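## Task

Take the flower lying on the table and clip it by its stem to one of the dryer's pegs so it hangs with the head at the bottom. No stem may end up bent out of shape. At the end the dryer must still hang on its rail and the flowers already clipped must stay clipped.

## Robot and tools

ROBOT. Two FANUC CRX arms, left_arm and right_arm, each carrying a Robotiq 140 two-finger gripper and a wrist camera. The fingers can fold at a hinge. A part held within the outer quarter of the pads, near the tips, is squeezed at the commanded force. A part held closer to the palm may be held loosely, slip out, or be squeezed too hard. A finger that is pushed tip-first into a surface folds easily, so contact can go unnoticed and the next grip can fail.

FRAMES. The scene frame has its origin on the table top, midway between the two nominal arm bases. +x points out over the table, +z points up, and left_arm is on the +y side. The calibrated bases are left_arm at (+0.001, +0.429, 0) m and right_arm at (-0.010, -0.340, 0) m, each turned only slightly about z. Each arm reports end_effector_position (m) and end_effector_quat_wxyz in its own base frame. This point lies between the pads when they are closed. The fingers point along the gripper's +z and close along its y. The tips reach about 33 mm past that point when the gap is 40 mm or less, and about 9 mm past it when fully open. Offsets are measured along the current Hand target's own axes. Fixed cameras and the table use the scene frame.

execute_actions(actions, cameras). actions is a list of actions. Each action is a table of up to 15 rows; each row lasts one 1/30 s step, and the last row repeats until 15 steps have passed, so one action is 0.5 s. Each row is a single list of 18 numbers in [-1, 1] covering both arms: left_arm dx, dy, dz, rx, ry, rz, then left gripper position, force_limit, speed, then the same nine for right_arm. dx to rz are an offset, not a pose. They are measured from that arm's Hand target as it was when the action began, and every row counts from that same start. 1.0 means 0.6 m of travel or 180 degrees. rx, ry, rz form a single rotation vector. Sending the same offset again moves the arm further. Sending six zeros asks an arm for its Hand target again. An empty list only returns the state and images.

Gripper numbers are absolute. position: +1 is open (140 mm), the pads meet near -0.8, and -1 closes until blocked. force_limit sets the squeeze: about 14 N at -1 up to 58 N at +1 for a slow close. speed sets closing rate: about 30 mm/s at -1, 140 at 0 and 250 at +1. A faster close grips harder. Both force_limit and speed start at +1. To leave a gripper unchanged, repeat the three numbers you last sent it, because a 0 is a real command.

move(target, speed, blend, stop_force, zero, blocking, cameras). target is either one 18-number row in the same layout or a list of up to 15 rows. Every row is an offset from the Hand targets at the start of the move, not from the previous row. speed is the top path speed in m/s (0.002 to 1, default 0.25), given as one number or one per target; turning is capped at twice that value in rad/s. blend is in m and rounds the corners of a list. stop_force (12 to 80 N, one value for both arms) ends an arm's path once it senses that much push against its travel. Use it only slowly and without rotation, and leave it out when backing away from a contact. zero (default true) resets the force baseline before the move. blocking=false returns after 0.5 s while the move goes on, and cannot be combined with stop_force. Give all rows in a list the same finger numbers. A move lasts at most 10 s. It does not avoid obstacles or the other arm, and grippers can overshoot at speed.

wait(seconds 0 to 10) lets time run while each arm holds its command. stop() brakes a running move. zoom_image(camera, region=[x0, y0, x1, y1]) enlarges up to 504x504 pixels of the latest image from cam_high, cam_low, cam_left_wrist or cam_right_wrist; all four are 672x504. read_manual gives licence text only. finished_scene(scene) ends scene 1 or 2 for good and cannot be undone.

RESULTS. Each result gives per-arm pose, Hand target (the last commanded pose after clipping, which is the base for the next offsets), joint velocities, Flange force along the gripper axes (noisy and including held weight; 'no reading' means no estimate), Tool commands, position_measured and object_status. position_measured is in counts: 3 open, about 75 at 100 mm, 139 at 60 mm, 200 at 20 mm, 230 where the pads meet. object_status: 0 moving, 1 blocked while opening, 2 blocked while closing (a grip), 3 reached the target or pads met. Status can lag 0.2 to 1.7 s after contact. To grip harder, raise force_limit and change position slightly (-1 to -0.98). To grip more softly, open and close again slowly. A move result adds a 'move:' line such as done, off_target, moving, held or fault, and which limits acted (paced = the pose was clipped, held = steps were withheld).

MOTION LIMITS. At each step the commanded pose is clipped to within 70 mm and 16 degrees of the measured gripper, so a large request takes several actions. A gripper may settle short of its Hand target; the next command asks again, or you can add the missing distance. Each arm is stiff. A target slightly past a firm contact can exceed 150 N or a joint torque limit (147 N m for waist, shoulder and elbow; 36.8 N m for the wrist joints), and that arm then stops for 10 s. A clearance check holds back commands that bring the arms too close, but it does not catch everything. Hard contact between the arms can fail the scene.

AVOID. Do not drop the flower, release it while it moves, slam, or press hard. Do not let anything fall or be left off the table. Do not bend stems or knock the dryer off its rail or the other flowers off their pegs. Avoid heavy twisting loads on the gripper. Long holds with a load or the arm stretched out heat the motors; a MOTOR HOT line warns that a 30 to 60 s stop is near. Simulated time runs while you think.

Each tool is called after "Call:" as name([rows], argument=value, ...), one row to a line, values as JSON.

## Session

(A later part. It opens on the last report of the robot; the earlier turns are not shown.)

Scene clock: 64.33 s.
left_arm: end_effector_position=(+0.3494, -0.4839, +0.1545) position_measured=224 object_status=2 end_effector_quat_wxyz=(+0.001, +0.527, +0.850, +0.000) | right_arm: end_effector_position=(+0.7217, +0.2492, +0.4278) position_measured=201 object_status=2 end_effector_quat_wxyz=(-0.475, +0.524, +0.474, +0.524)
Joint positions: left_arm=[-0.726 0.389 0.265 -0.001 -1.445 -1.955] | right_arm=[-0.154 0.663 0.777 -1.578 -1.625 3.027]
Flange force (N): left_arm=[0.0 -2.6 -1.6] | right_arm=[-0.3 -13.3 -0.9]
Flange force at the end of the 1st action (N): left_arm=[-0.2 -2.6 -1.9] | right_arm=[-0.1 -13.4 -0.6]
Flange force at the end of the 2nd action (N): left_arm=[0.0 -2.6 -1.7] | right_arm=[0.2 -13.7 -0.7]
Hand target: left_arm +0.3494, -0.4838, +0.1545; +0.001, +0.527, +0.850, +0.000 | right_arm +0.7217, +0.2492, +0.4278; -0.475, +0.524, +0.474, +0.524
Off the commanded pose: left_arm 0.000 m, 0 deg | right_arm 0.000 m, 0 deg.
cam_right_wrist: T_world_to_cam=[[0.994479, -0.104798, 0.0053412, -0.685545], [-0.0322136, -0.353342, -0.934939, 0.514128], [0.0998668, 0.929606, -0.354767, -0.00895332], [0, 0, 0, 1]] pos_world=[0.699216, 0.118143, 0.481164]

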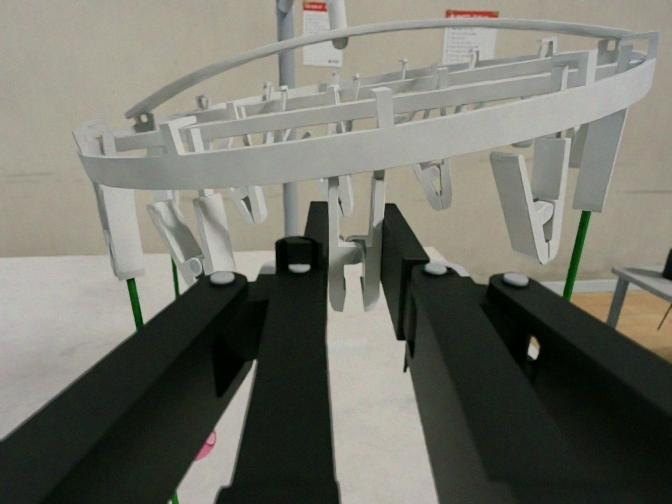

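Call:
move(target=[-0.268,0.2687,-0.242,-0.445,0.342,0.445,-1,-1,-1,0,0,0,0,0,0,-1,0,-1], speed=0.15)

Call:
zoom_image(camera="cam_right_wrist", region=[170, 150, 520, 412])

Call:
zoom_image(camera="cam_left_wrist", region=[200, 50, 550, 312])

Scene clock: 74.67 s.
left_arm: end_effector_position=(+0.5650, -0.5563, +0.3000) position_measured=224 object_status=2 end_effector_quat_wxyz=(-0.070, +0.703, +0.071, +0.704) | right_arm: end_effector_position=(+0.7217, +0.2492, +0.4278) position_measured=201 object_status=2 end_effector_quat_wxyz=(-0.475, +0.524, +0.474, +0.524)
Joint positions: left_arm=[-1.244 0.692 0.521 -1.593 -1.446 -2.969] | right_arm=[-0.154 0.663 0.777 -1.578 -1.625 3.027]
Flange force (N): left_arm=[1.3 -2.9 -2.8] | right_arm=[-0.4 -13.9 -0.6]
Hand target: left_arm +0.5650, -0.5563, +0.3000; -0.070, +0.703, +0.071, +0.704 | right_arm +0.7217, +0.2492, +0.4278; -0.475, +0.524, +0.474, +0.524
Off the commanded pose: left_arm 0.000 m, 0 deg | right_arm 0.000 m, 0 deg.
move: done
cam_left_wrist: T_world_to_cam=[[0.199102, -0.979977, -0.00176597, -0.648541], [-0.336485, -0.066671, -0.939326, 0.444853], [0.9204, 0.187616, -0.343022, -0.171099], [0, 0, 0, 1]] pos_world=[0.436292, -0.573796, 0.358026]
cam_right_wrist: T_world_to_cam=[[0.994479, -0.104798, 0.0053412, -0.685545], [-0.0322136, -0.353342, -0.934939, 0.514128], [0.0998668, 0.929606, -0.354767, -0.00895332], [0, 0, 0, 1]] pos_world=[0.699216, 0.118143, 0.481164]

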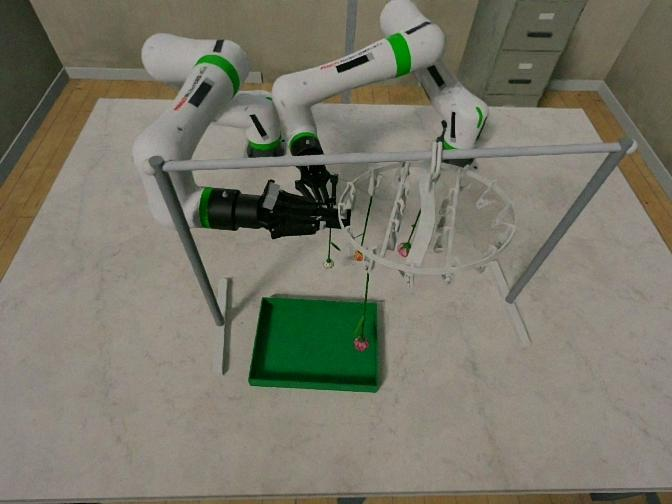

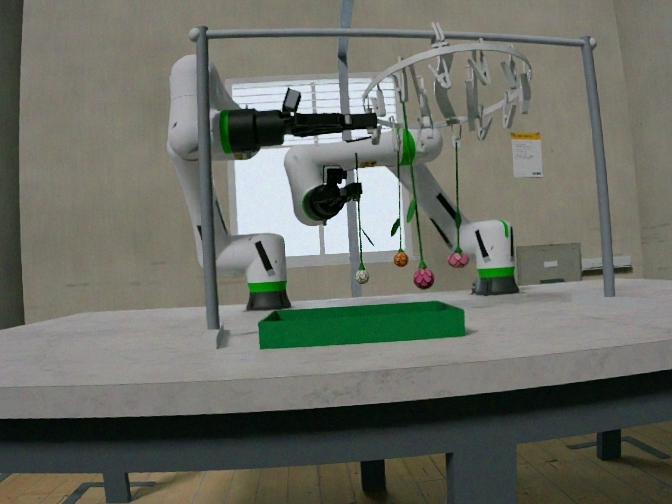

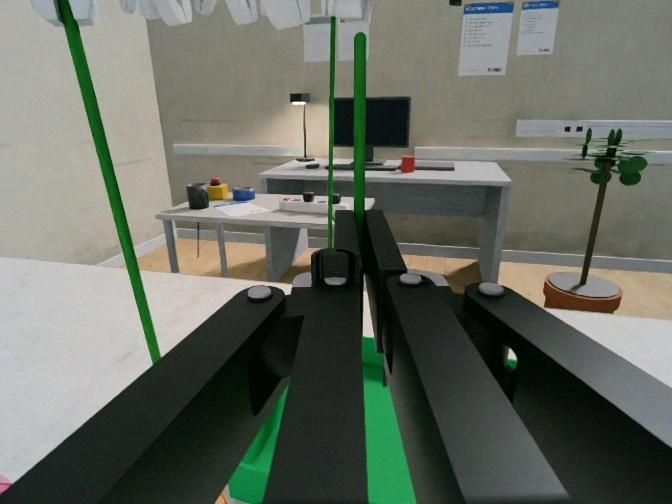

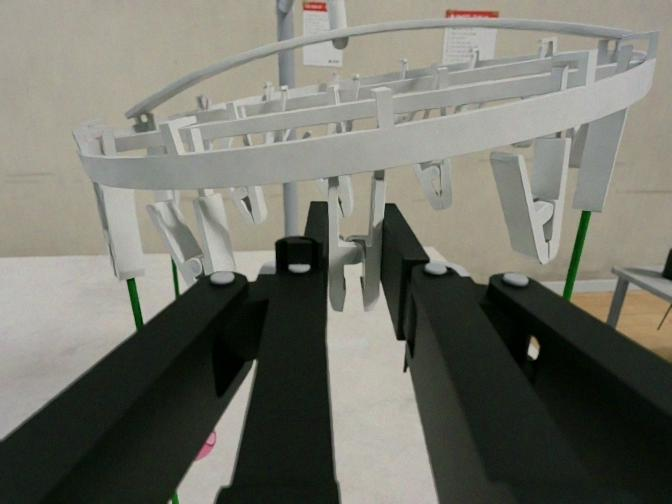

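Scaled by 1.440.

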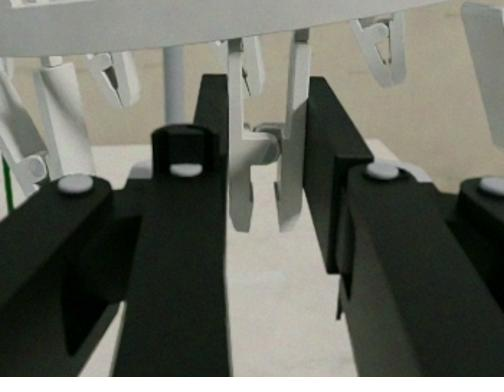

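Scaled by 1.440.

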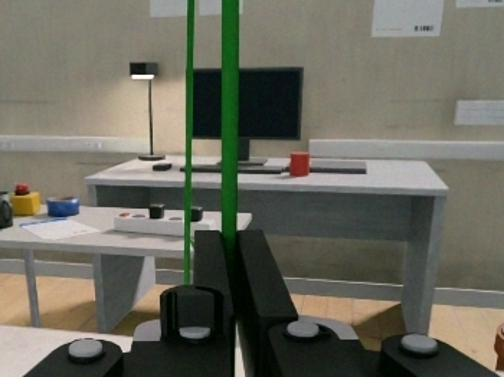

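Call:
move(target=[0,0,0.12,0,0,0,-1,-1,-1,0,0,0,0,0,0,-1,0,-1], speed=0.08)

Call:
zoom_image(camera="cam_right_wrist", region=[170, 150, 520, 412])

Call:
zoom_image(camera="cam_low", region=[310, 70, 450, 175])

Call:
zoom_image(camera="cam_high", region=[290, 150, 410, 240])

Scene clock: 76.53 s.
left_arm: end_effector_position=(+0.6357, -0.5419, +0.3001) position_measured=224 object_status=2 end_effector_quat_wxyz=(-0.070, +0.703, +0.071, +0.704) | right_arm: end_effector_position=(+0.7217, +0.2492, +0.4278) position_measured=201 object_status=2 end_effector_quat_wxyz=(-0.475, +0.524, +0.474, +0.524)
Joint positions: left_arm=[-1.141 0.721 0.57 -1.607 -1.344 -2.985] | right_arm=[-0.154 0.663 0.777 -1.578 -1.625 3.027]
Flange force (N): left_arm=[1.2 -1.6 -2.1] | right_arm=[-0.4 -13.4 -1.0]
Hand target: left_arm +0.6356, -0.5420, +0.3001; -0.070, +0.703, +0.071, +0.704 | right_arm +0.7217, +0.2492, +0.4278; -0.475, +0.524, +0.474, +0.524
Off the commanded pose: left_arm 0.000 m, 0 deg | right_arm 0.000 m, 0 deg.
move: done
cam_left_wrist: T_world_to_cam=[[0.199206, -0.979956, -0.00176118, -0.648528], [-0.336384, -0.0666921, -0.939361, 0.469612], [0.920415, 0.187719, -0.342927, -0.23873], [0, 0, 0, 1]] pos_world=[0.506891, -0.559395, 0.358126]
cam_right_wrist: T_world_to_cam=[[0.994479, -0.104798, 0.0053412, -0.685545], [-0.0322136, -0.353342, -0.934939, 0.514128], [0.0998668, 0.929606, -0.354767, -0.00895332], [0, 0, 0, 1]] pos_world=[0.699216, 0.118143, 0.481164]

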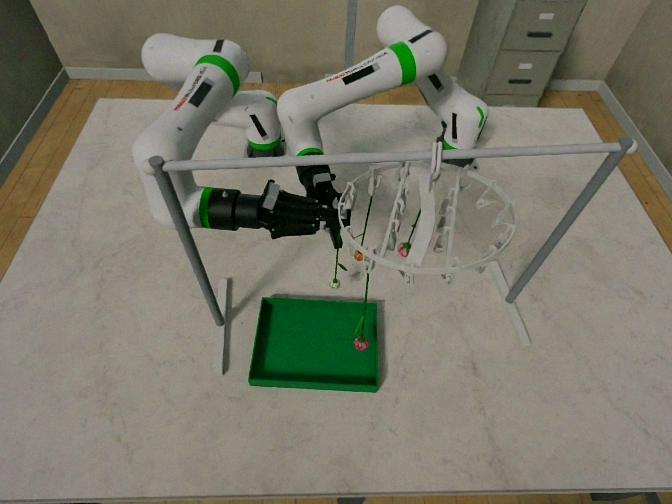

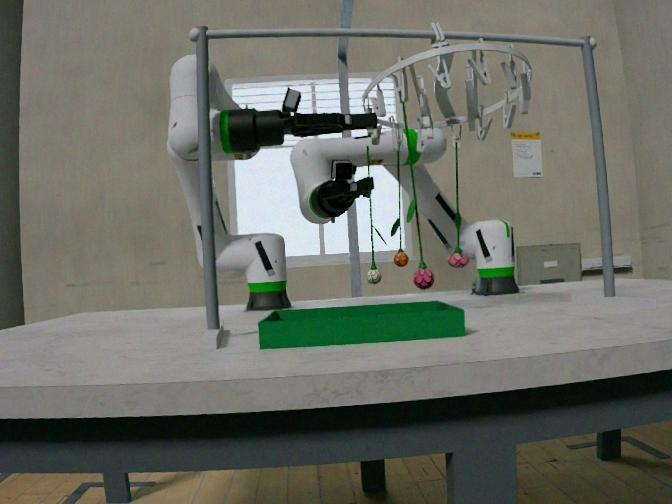

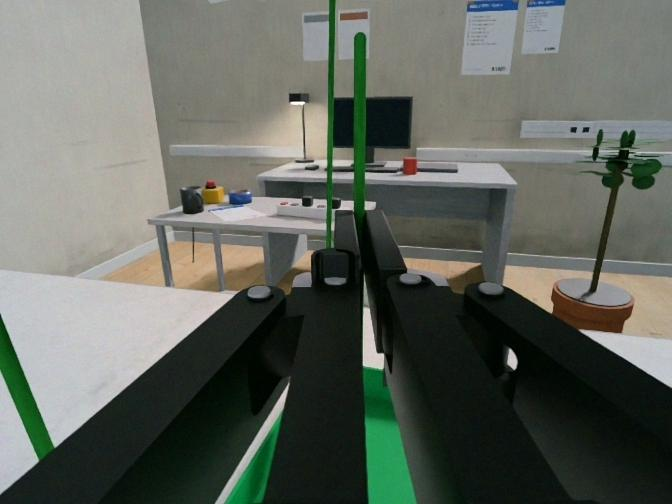

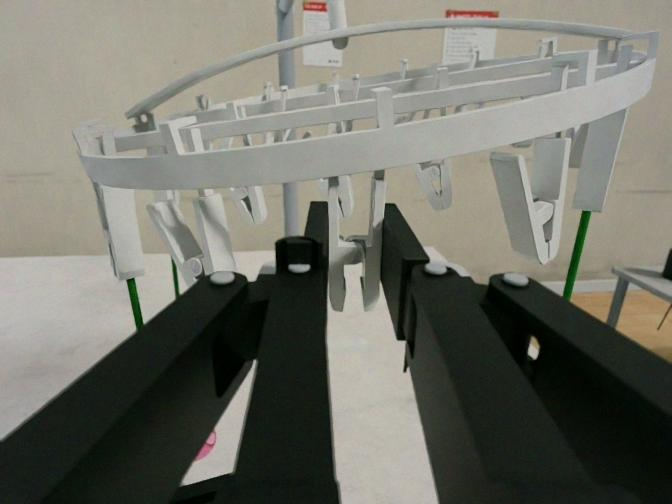

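Scaled by 1.440.

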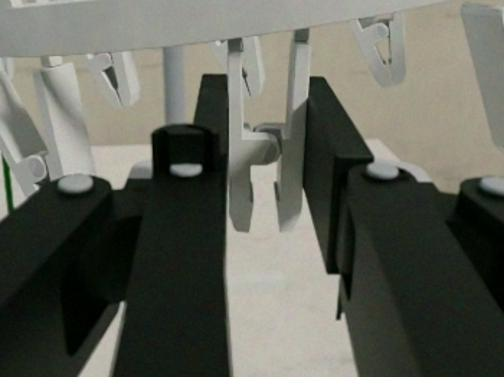

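Scaled by 3.600.

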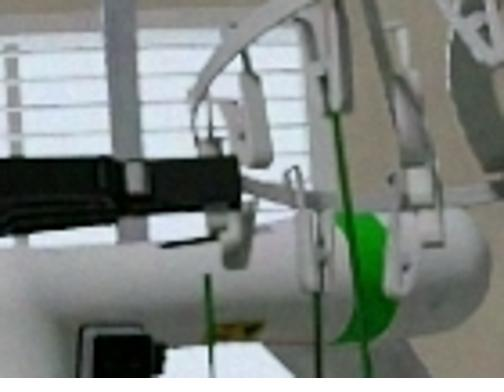

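Scaled by 4.200.

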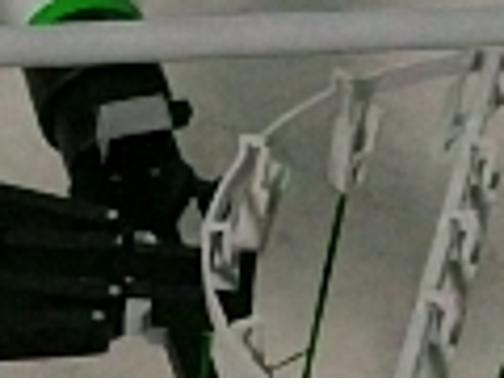

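Call:
move([
  [-0.033,0,0,0,0,0,-1,-1,-1,0,0,0,0,0,0,-1,0,-1],
  [-0.033,-0.0115,0.0465,0,0,0,-1,-1,-1,0,0,0,0,0,0,-1,0,-1],
], speed=0.06)

Call:
zoom_image(camera="cam_right_wrist", region=[270, 200, 450, 335])

Call:
zoom_image(camera="cam_low", region=[310, 70, 450, 175])

Call:
zoom_image(camera="cam_left_wrist", region=[250, 0, 450, 150])

Scene clock: 78.63 s.
left_arm: end_effector_position=(+0.6617, -0.5296, +0.2804) position_measured=224 object_status=2 end_effector_quat_wxyz=(-0.070, +0.703, +0.071, +0.704) | right_arm: end_effector_position=(+0.7217, +0.2492, +0.4278) position_measured=201 object_status=2 end_effector_quat_wxyz=(-0.475, +0.524, +0.474, +0.524)
Joint positions: left_arm=[-1.101 0.745 0.56 -1.623 -1.306 -2.949] | right_arm=[-0.154 0.663 0.777 -1.578 -1.625 3.027]
Flange force (N): left_arm=[1.5 -1.6 -2.5] | right_arm=[0.0 -13.9 -1.2]
Hand target: left_arm +0.6616, -0.5297, +0.2803; -0.070, +0.703, +0.071, +0.704 | right_arm +0.7217, +0.2492, +0.4278; -0.475, +0.524, +0.474, +0.524
Off the commanded pose: left_arm 0.000 m, 0 deg | right_arm 0.000 m, 0 deg.
move: done
cam_left_wrist: T_world_to_cam=[[0.199231, -0.979951, -0.00168732, -0.641724], [-0.336454, -0.0667864, -0.939328, 0.460554], [0.920383, 0.187711, -0.343015, -0.271718], [0, 0, 0, 1]] pos_world=[0.532891, -0.547095, 0.338326]
cam_right_wrist: T_world_to_cam=[[0.994479, -0.104798, 0.0053412, -0.685545], [-0.0322136, -0.353342, -0.934939, 0.514128], [0.0998668, 0.929606, -0.354767, -0.00895332], [0, 0, 0, 1]] pos_world=[0.699216, 0.118143, 0.481164]

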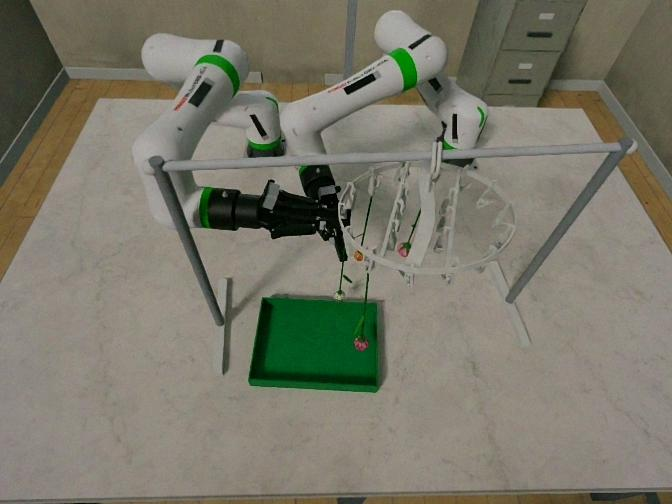

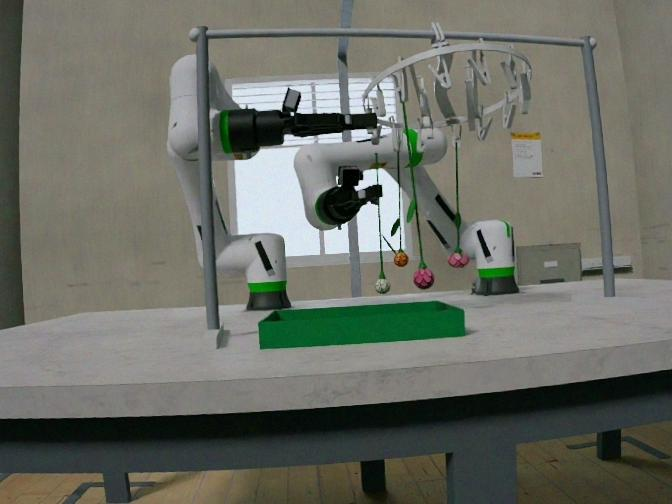

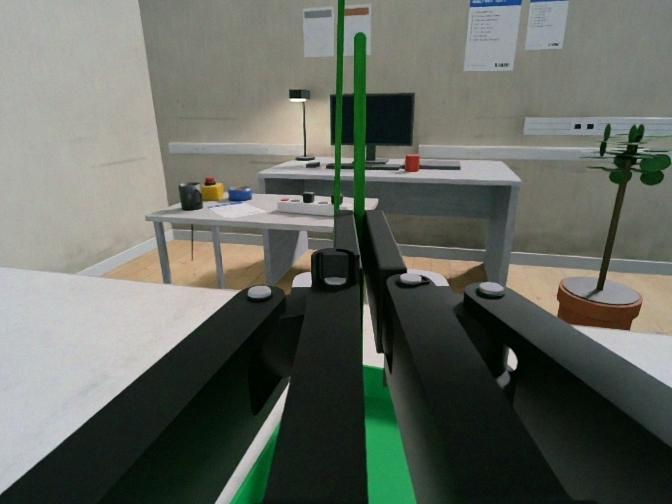

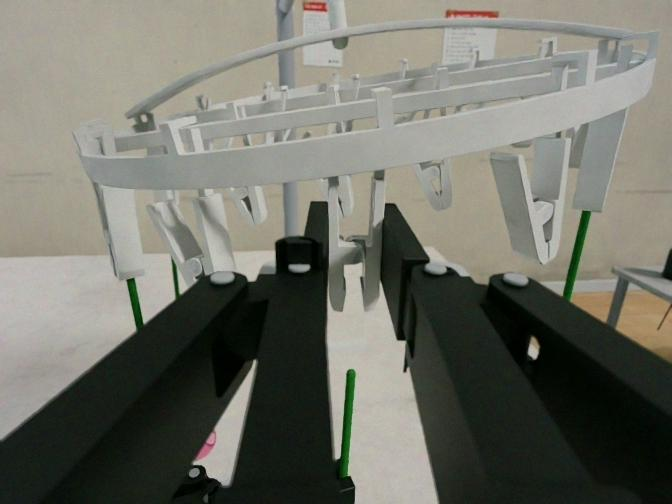

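Scaled by 2.800.

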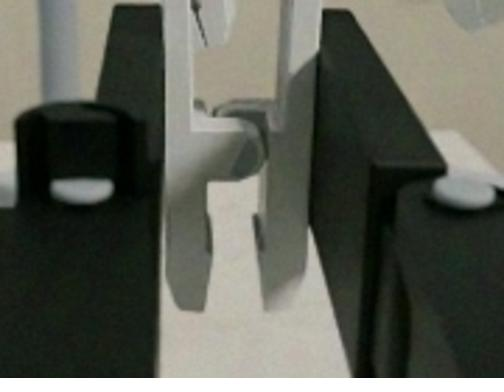

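Scaled by 3.600.

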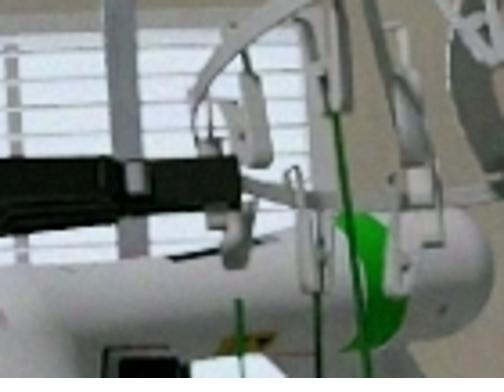

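Scaled by 2.520.

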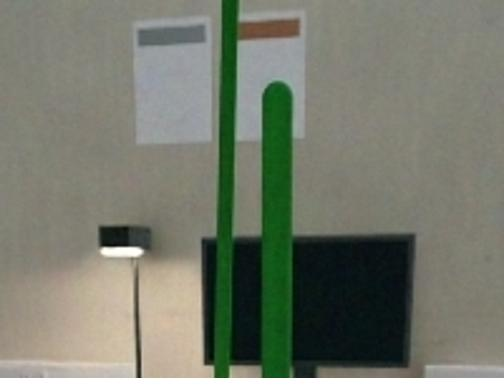

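Call:
zoom_image(camera="cam_low", region=[345, 95, 405, 165])

Call:
zoom_image(camera="cam_high", region=[310, 170, 390, 240])

Scaled by 7.200.

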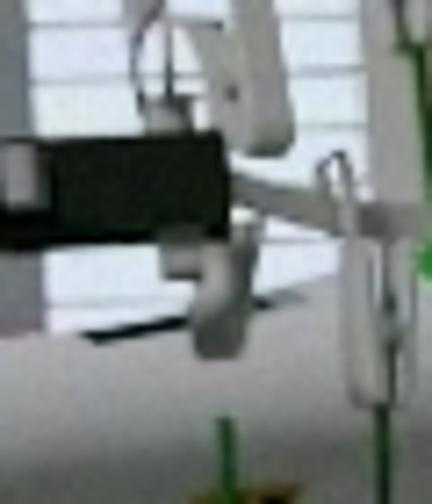

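Scaled by 6.300.

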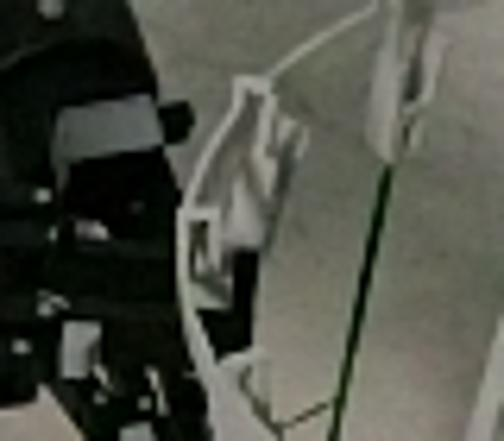

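Call:
move([
  [0,0.0212,-0.0043,0,0,0,-1,-1,-1,0,0,0,0,0,0,-1,0,-1],
  [0.042,0.0212,-0.0043,0,0,0,-1,-1,-1,0,0,0,0,0,0,-1,0,-1],
], speed=0.05)

Call:
zoom_image(camera="cam_right_wrist", region=[290, 230, 430, 370])

Call:
zoom_image(camera="cam_low", region=[345, 95, 405, 165])

Scene clock: 81.70 s.
left_arm: end_effector_position=(+0.6616, -0.5427, +0.3056) position_measured=224 object_status=2 end_effector_quat_wxyz=(-0.070, +0.703, +0.071, +0.704) | right_arm: end_effector_position=(+0.7217, +0.2492, +0.4278) position_measured=201 object_status=2 end_effector_quat_wxyz=(-0.475, +0.524, +0.474, +0.524)
Joint positions: left_arm=[-1.107 0.743 0.621 -1.605 -1.309 -3.013] | right_arm=[-0.154 0.663 0.777 -1.578 -1.625 3.027]
Flange force (N): left_arm=[1.7 -1.9 -2.8] | right_arm=[-0.2 -14.4 -0.6]
Hand target: left_arm +0.6616, -0.5427, +0.3055; -0.070, +0.703, +0.071, +0.704 | right_arm +0.7217, +0.2492, +0.4278; -0.475, +0.524, +0.474, +0.524
Off the commanded pose: left_arm 0.000 m, 0 deg | right_arm 0.000 m, 0 deg.
move: done
cam_left_wrist: T_world_to_cam=[[0.199141, -0.979969, -0.00165464, -0.654375], [-0.336461, -0.0667866, -0.939326, 0.48342], [0.920401, 0.187615, -0.343021, -0.260568], [0, 0, 0, 1]] pos_world=[0.532792, -0.560095, 0.363626]
cam_right_wrist: T_world_to_cam=[[0.994479, -0.104798, 0.0053412, -0.685545], [-0.0322136, -0.353342, -0.934939, 0.514128], [0.0998668, 0.929606, -0.354767, -0.00895332], [0, 0, 0, 1]] pos_world=[0.699216, 0.118143, 0.481164]

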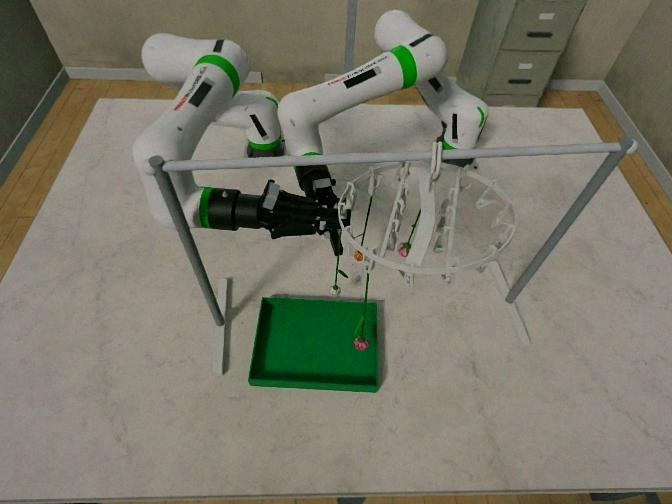

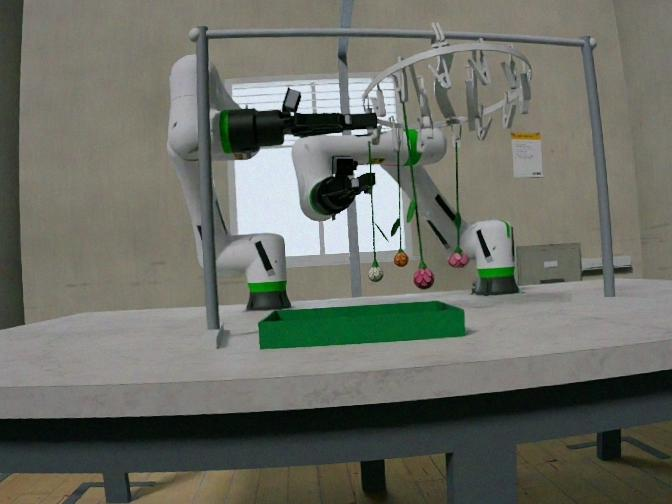

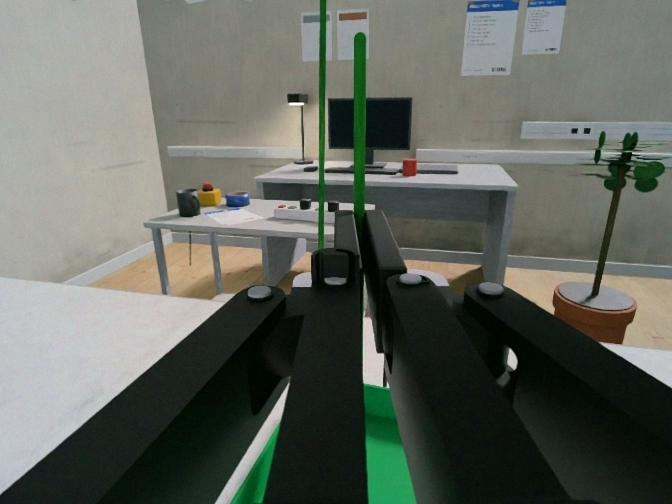

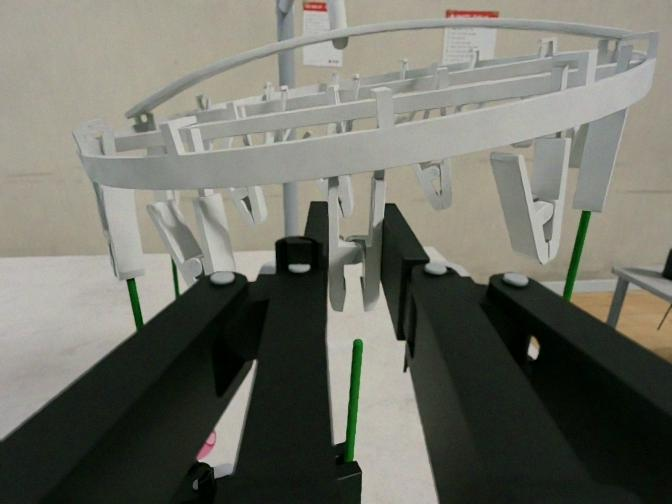

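Scaled by 3.600.

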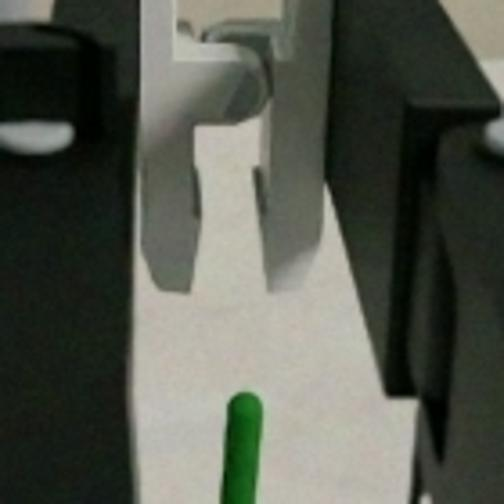

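Scaled by 7.200.

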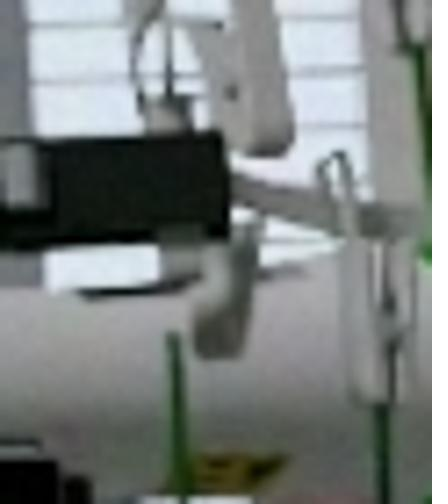

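Call:
move([
  [0,0,0.0058,0,0.028,0,-1,-1,-1,0,0,0,0,0,0,-1,0,-1],
  [0.012,0,0.0058,0,0.028,0,-1,-1,-1,0,0,0,0,0,0,-1,0,-1],
], speed=0.04, cameras=["cam_right_wrist","cam_low"])

Call:
zoom_image(camera="cam_right_wrist", region=[290, 230, 430, 370])

Call:
zoom_image(camera="cam_low", region=[345, 95, 405, 165])

Scene clock: 84.40 s.
left_arm: end_effector_position=(+0.6649, -0.5420, +0.3128) position_measured=224 object_status=2 end_effector_quat_wxyz=(-0.073, +0.672, +0.068, +0.734) | right_arm: end_effector_position=(+0.7217, +0.2492, +0.4278) position_measured=201 object_status=2 end_effector_quat_wxyz=(-0.475, +0.524, +0.474, +0.524)
Joint positions: left_arm=[-1.118 0.773 0.609 -1.703 -1.338 -2.95] | right_arm=[-0.154 0.663 0.777 -1.578 -1.625 3.027]
Flange force (N): left_arm=[1.7 -1.5 -2.5] | right_arm=[-0.4 -14.2 -0.7]
Hand target: left_arm +0.6650, -0.5420, +0.3127; -0.073, +0.672, +0.068, +0.734 | right_arm +0.7217, +0.2492, +0.4278; -0.475, +0.524, +0.474, +0.524
Off the commanded pose: left_arm 0.000 m, 0 deg | right_arm 0.000 m, 0 deg.
move: done
cam_right_wrist: T_world_to_cam=[[0.994479, -0.104798, 0.0053412, -0.685545], [-0.0322136, -0.353342, -0.934939, 0.514128], [0.0998668, 0.929606, -0.354767, -0.00895332], [0, 0, 0, 1]] pos_world=[0.699216, 0.118143, 0.481164]
Images, in order (width x height): cam_low 672x504, cam_right_wrist 672x504.

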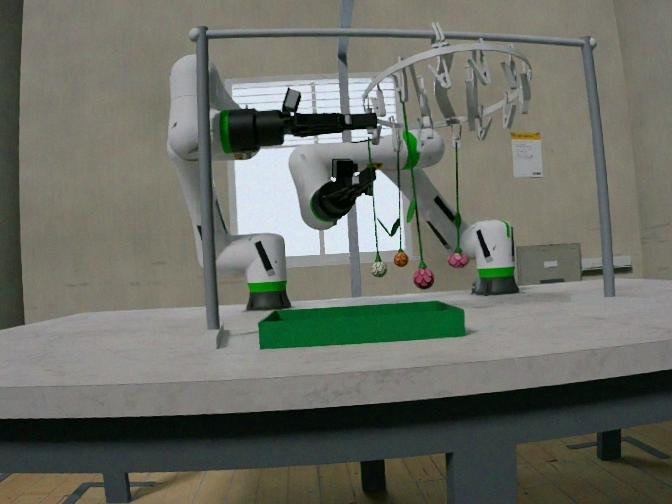

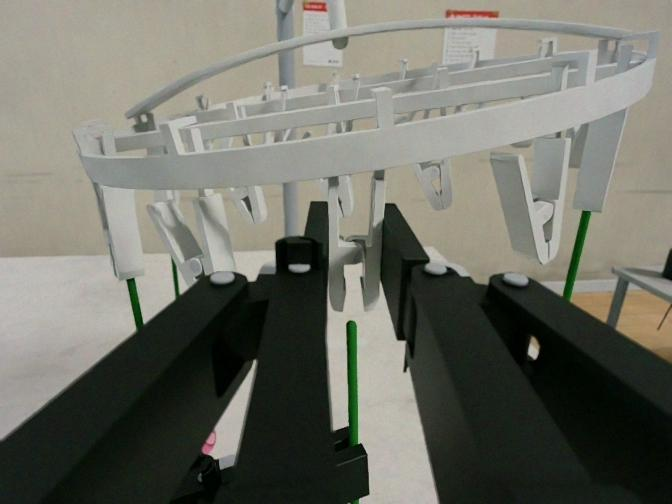

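Scaled by 3.600.

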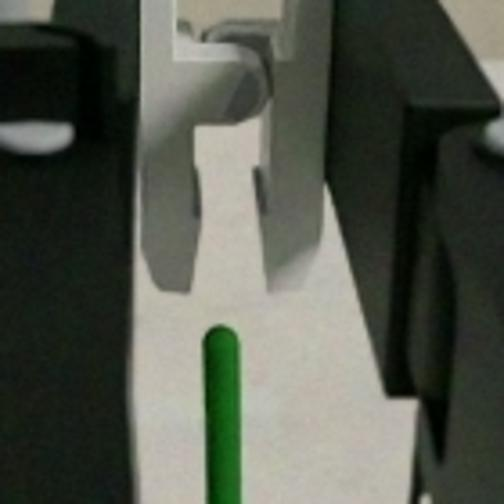

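Scaled by 7.200.

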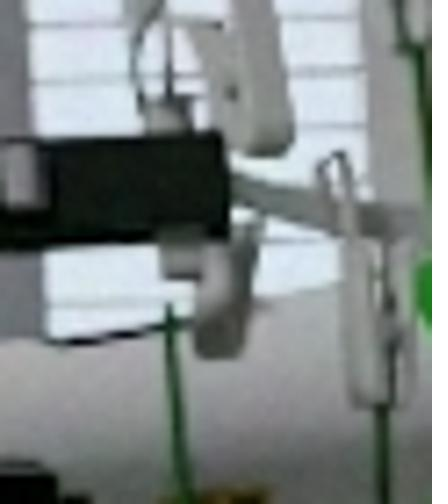

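Call:
move([
  [0,-0.0033,0.0017,0,0,0,-1,-1,-1,0,0,0,0,0,0,-1,0,-1],
  [0.0332,-0.0033,0.0045,0,0,0,-1,-1,-1,0,0,0,0,0,0,-1,0,-1],
], speed=0.03, cameras=["cam_right_wrist","cam_low"])

Call:
zoom_image(camera="cam_right_wrist", region=[290, 230, 430, 370])

Call:
zoom_image(camera="cam_low", region=[345, 95, 405, 165])

Scene clock: 85.90 s.
left_arm: end_effector_position=(+0.6655, -0.5398, +0.3329) position_measured=224 object_status=2 end_effector_quat_wxyz=(-0.073, +0.672, +0.068, +0.734) | right_arm: end_effector_position=(+0.7217, +0.2492, +0.4278) position_measured=201 object_status=2 end_effector_quat_wxyz=(-0.475, +0.524, +0.474, +0.524)
Joint positions: left_arm=[-1.115 0.747 0.615 -1.696 -1.33 -2.982] | right_arm=[-0.154 0.663 0.777 -1.578 -1.625 3.027]
Flange force (N): left_arm=[1.7 -1.6 -2.5] | right_arm=[-0.1 -13.8 -0.6]
Hand target: left_arm +0.6655, -0.5398, +0.3328; -0.073, +0.672, +0.068, +0.734 | right_arm +0.7217, +0.2492, +0.4278; -0.475, +0.524, +0.474, +0.524
Off the commanded pose: left_arm 0.000 m, 0 deg | right_arm 0.000 m, 0 deg.
move: done
cam_right_wrist: T_world_to_cam=[[0.994479, -0.104798, 0.0053412, -0.685545], [-0.0322136, -0.353342, -0.934939, 0.514128], [0.0998668, 0.929606, -0.354767, -0.00895332], [0, 0, 0, 1]] pos_world=[0.699216, 0.118143, 0.481164]
Images, in order (width x height): cam_low 672x504, cam_right_wrist 672x504.

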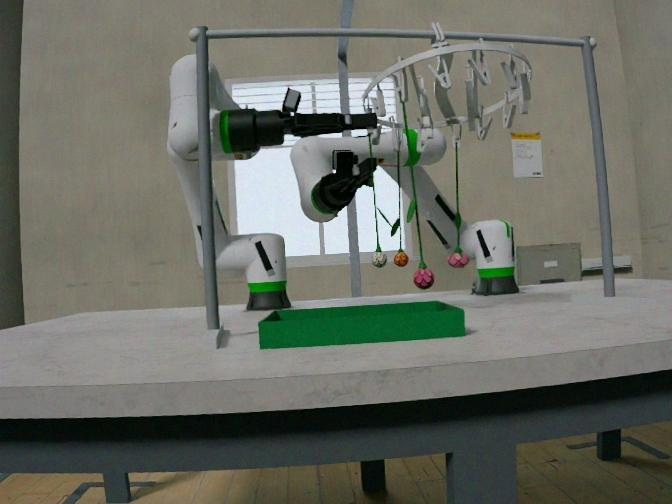

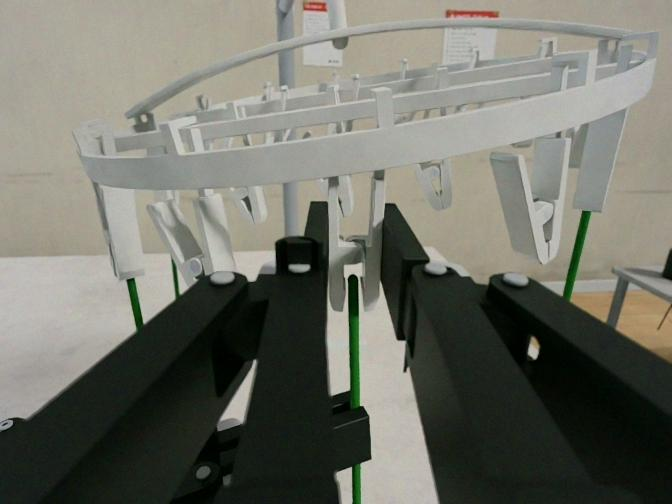

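Scaled by 3.600.

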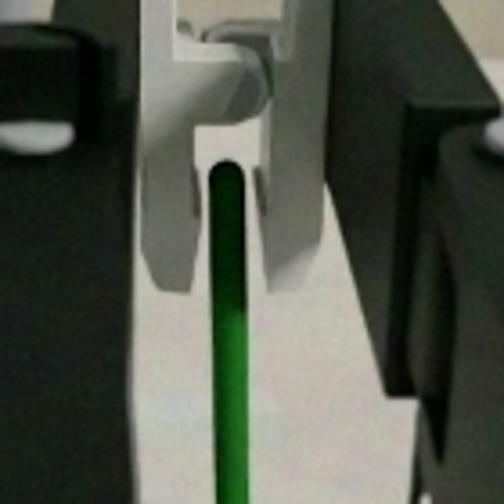

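Scaled by 7.200.

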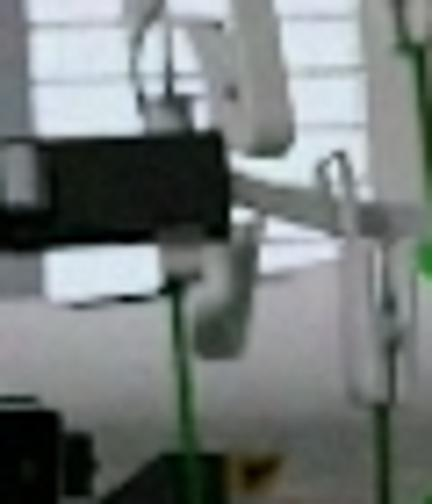

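Call:
execute_actions([
  [[0,0,0,0,0,0,-1,-1,-1,0,0,0,0,0,0,-0.1,0,-1]],
  [[0,0,0,0,0,0,-1,-1,-1,0,0,0,0,0,0,-0.1,0,-1]],
  [[0,0,0,0,0,0,-1,-1,-1,0,0,0,0,0,0,-0.1,0,-1]],
], cameras=["cam_right_wrist","cam_low","cam_left_wrist"])

Call:
zoom_image(camera="cam_right_wrist", region=[270, 150, 470, 350])

Call:
zoom_image(camera="cam_low", region=[345, 95, 405, 165])

Scene clock: 88.20 s.
left_arm: end_effector_position=(+0.6655, -0.5398, +0.3328) position_measured=224 object_status=2 end_effector_quat_wxyz=(-0.073, +0.672, +0.068, +0.734) | right_arm: end_effector_position=(+0.7217, +0.2492, +0.4278) position_measured=141 object_status=3 end_effector_quat_wxyz=(-0.475, +0.524, +0.474, +0.524)
Joint positions: left_arm=[-1.115 0.747 0.615 -1.696 -1.33 -2.982] | right_arm=[-0.154 0.663 0.777 -1.578 -1.625 3.027]
Flange force (N): left_arm=[1.5 -1.6 -2.5] | right_arm=[-0.1 -14.1 -0.5]
Flange force at the end of the 1st action (N): left_arm=[1.9 -1.3 -2.8] | right_arm=[0.8 -13.4 -0.9]
Flange force at the end of the 2nd action (N): left_arm=[1.7 -1.2 -2.5] | right_arm=[-0.2 -13.8 -0.5]
Hand target: left_arm +0.6655, -0.5398, +0.3328; -0.073, +0.672, +0.068, +0.734 | right_arm +0.7217, +0.2492, +0.4278; -0.475, +0.524, +0.474, +0.524
Off the commanded pose: left_arm 0.000 m, 0 deg | right_arm 0.000 m, 0 deg.
cam_left_wrist: T_world_to_cam=[[0.19927, -0.979943, -0.00170024, -0.652386], [-0.254324, -0.0500406, -0.965824, 0.473716], [0.946367, 0.192892, -0.259194, -0.297692], [0, 0, 0, 1]] pos_world=[0.532204, -0.558174, 0.379256]
cam_right_wrist: T_world_to_cam=[[0.994479, -0.104798, 0.0053412, -0.685545], [-0.0322136, -0.353342, -0.934939, 0.514128], [0.0998668, 0.929606, -0.354767, -0.00895332], [0, 0, 0, 1]] pos_world=[0.699216, 0.118143, 0.481164]
Images, in order (width x height): cam_low 672x504, cam_left_wrist 672x504, cam_right_wrist 672x504.

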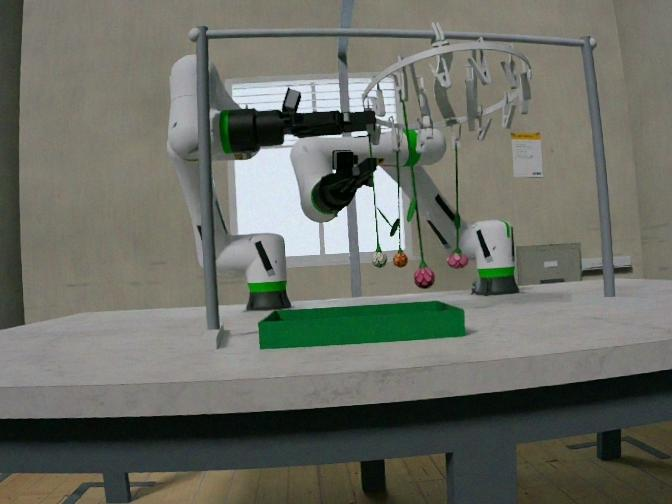

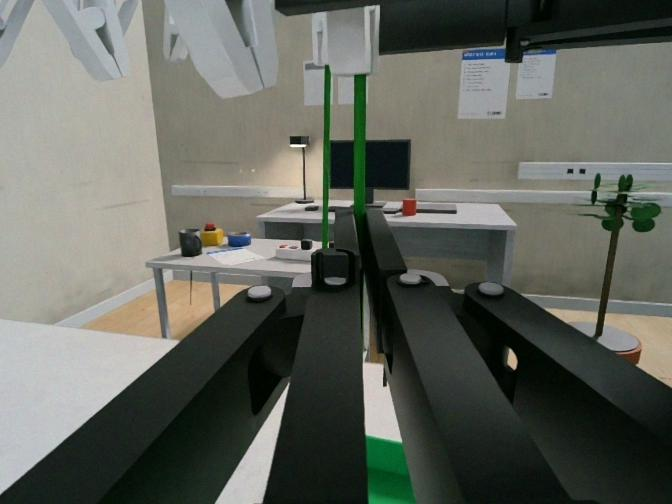

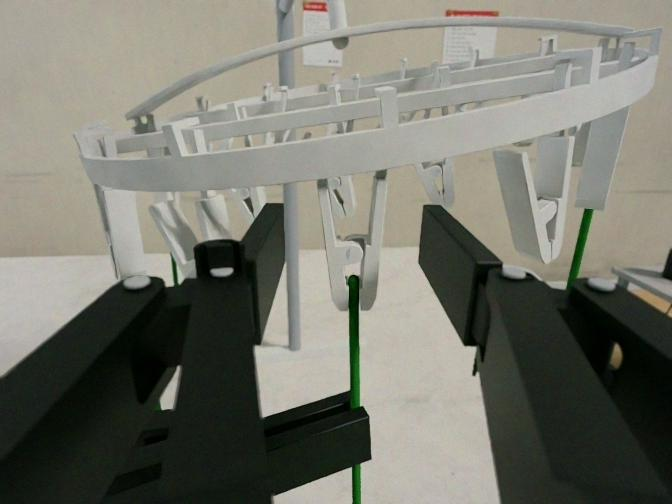

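Scaled by 2.520.

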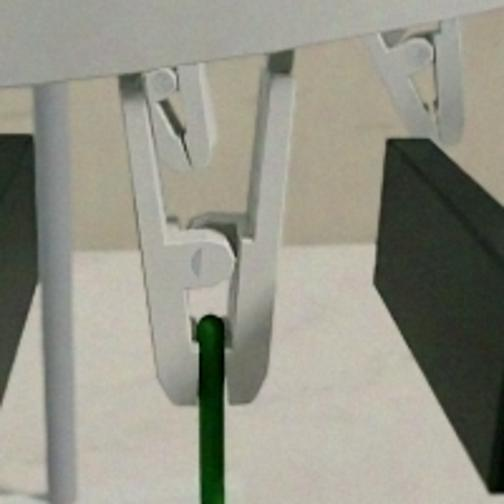

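Scaled by 7.200.

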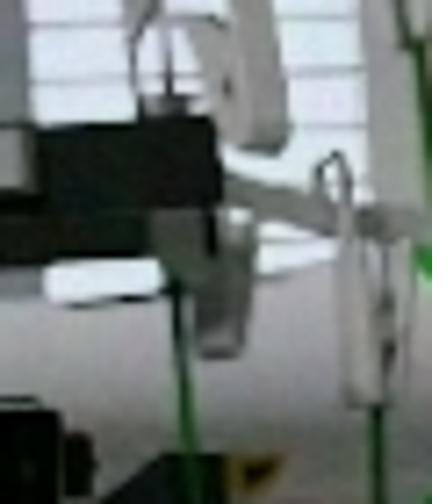

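Call:
zoom_image(camera="cam_left_wrist", region=[280, 0, 440, 120])

Call:
zoom_image(camera="cam_right_wrist", region=[320, 230, 390, 320])

Scaled by 3.150.

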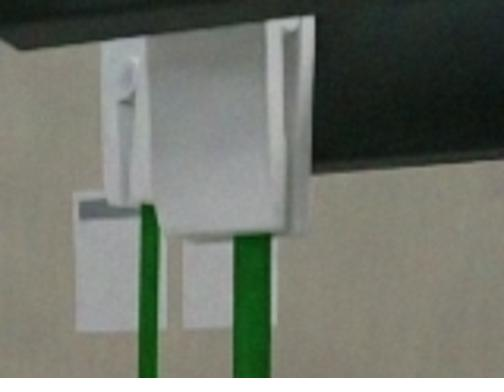

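Scaled by 5.600.

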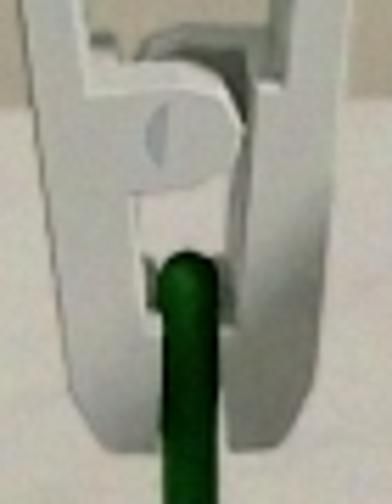

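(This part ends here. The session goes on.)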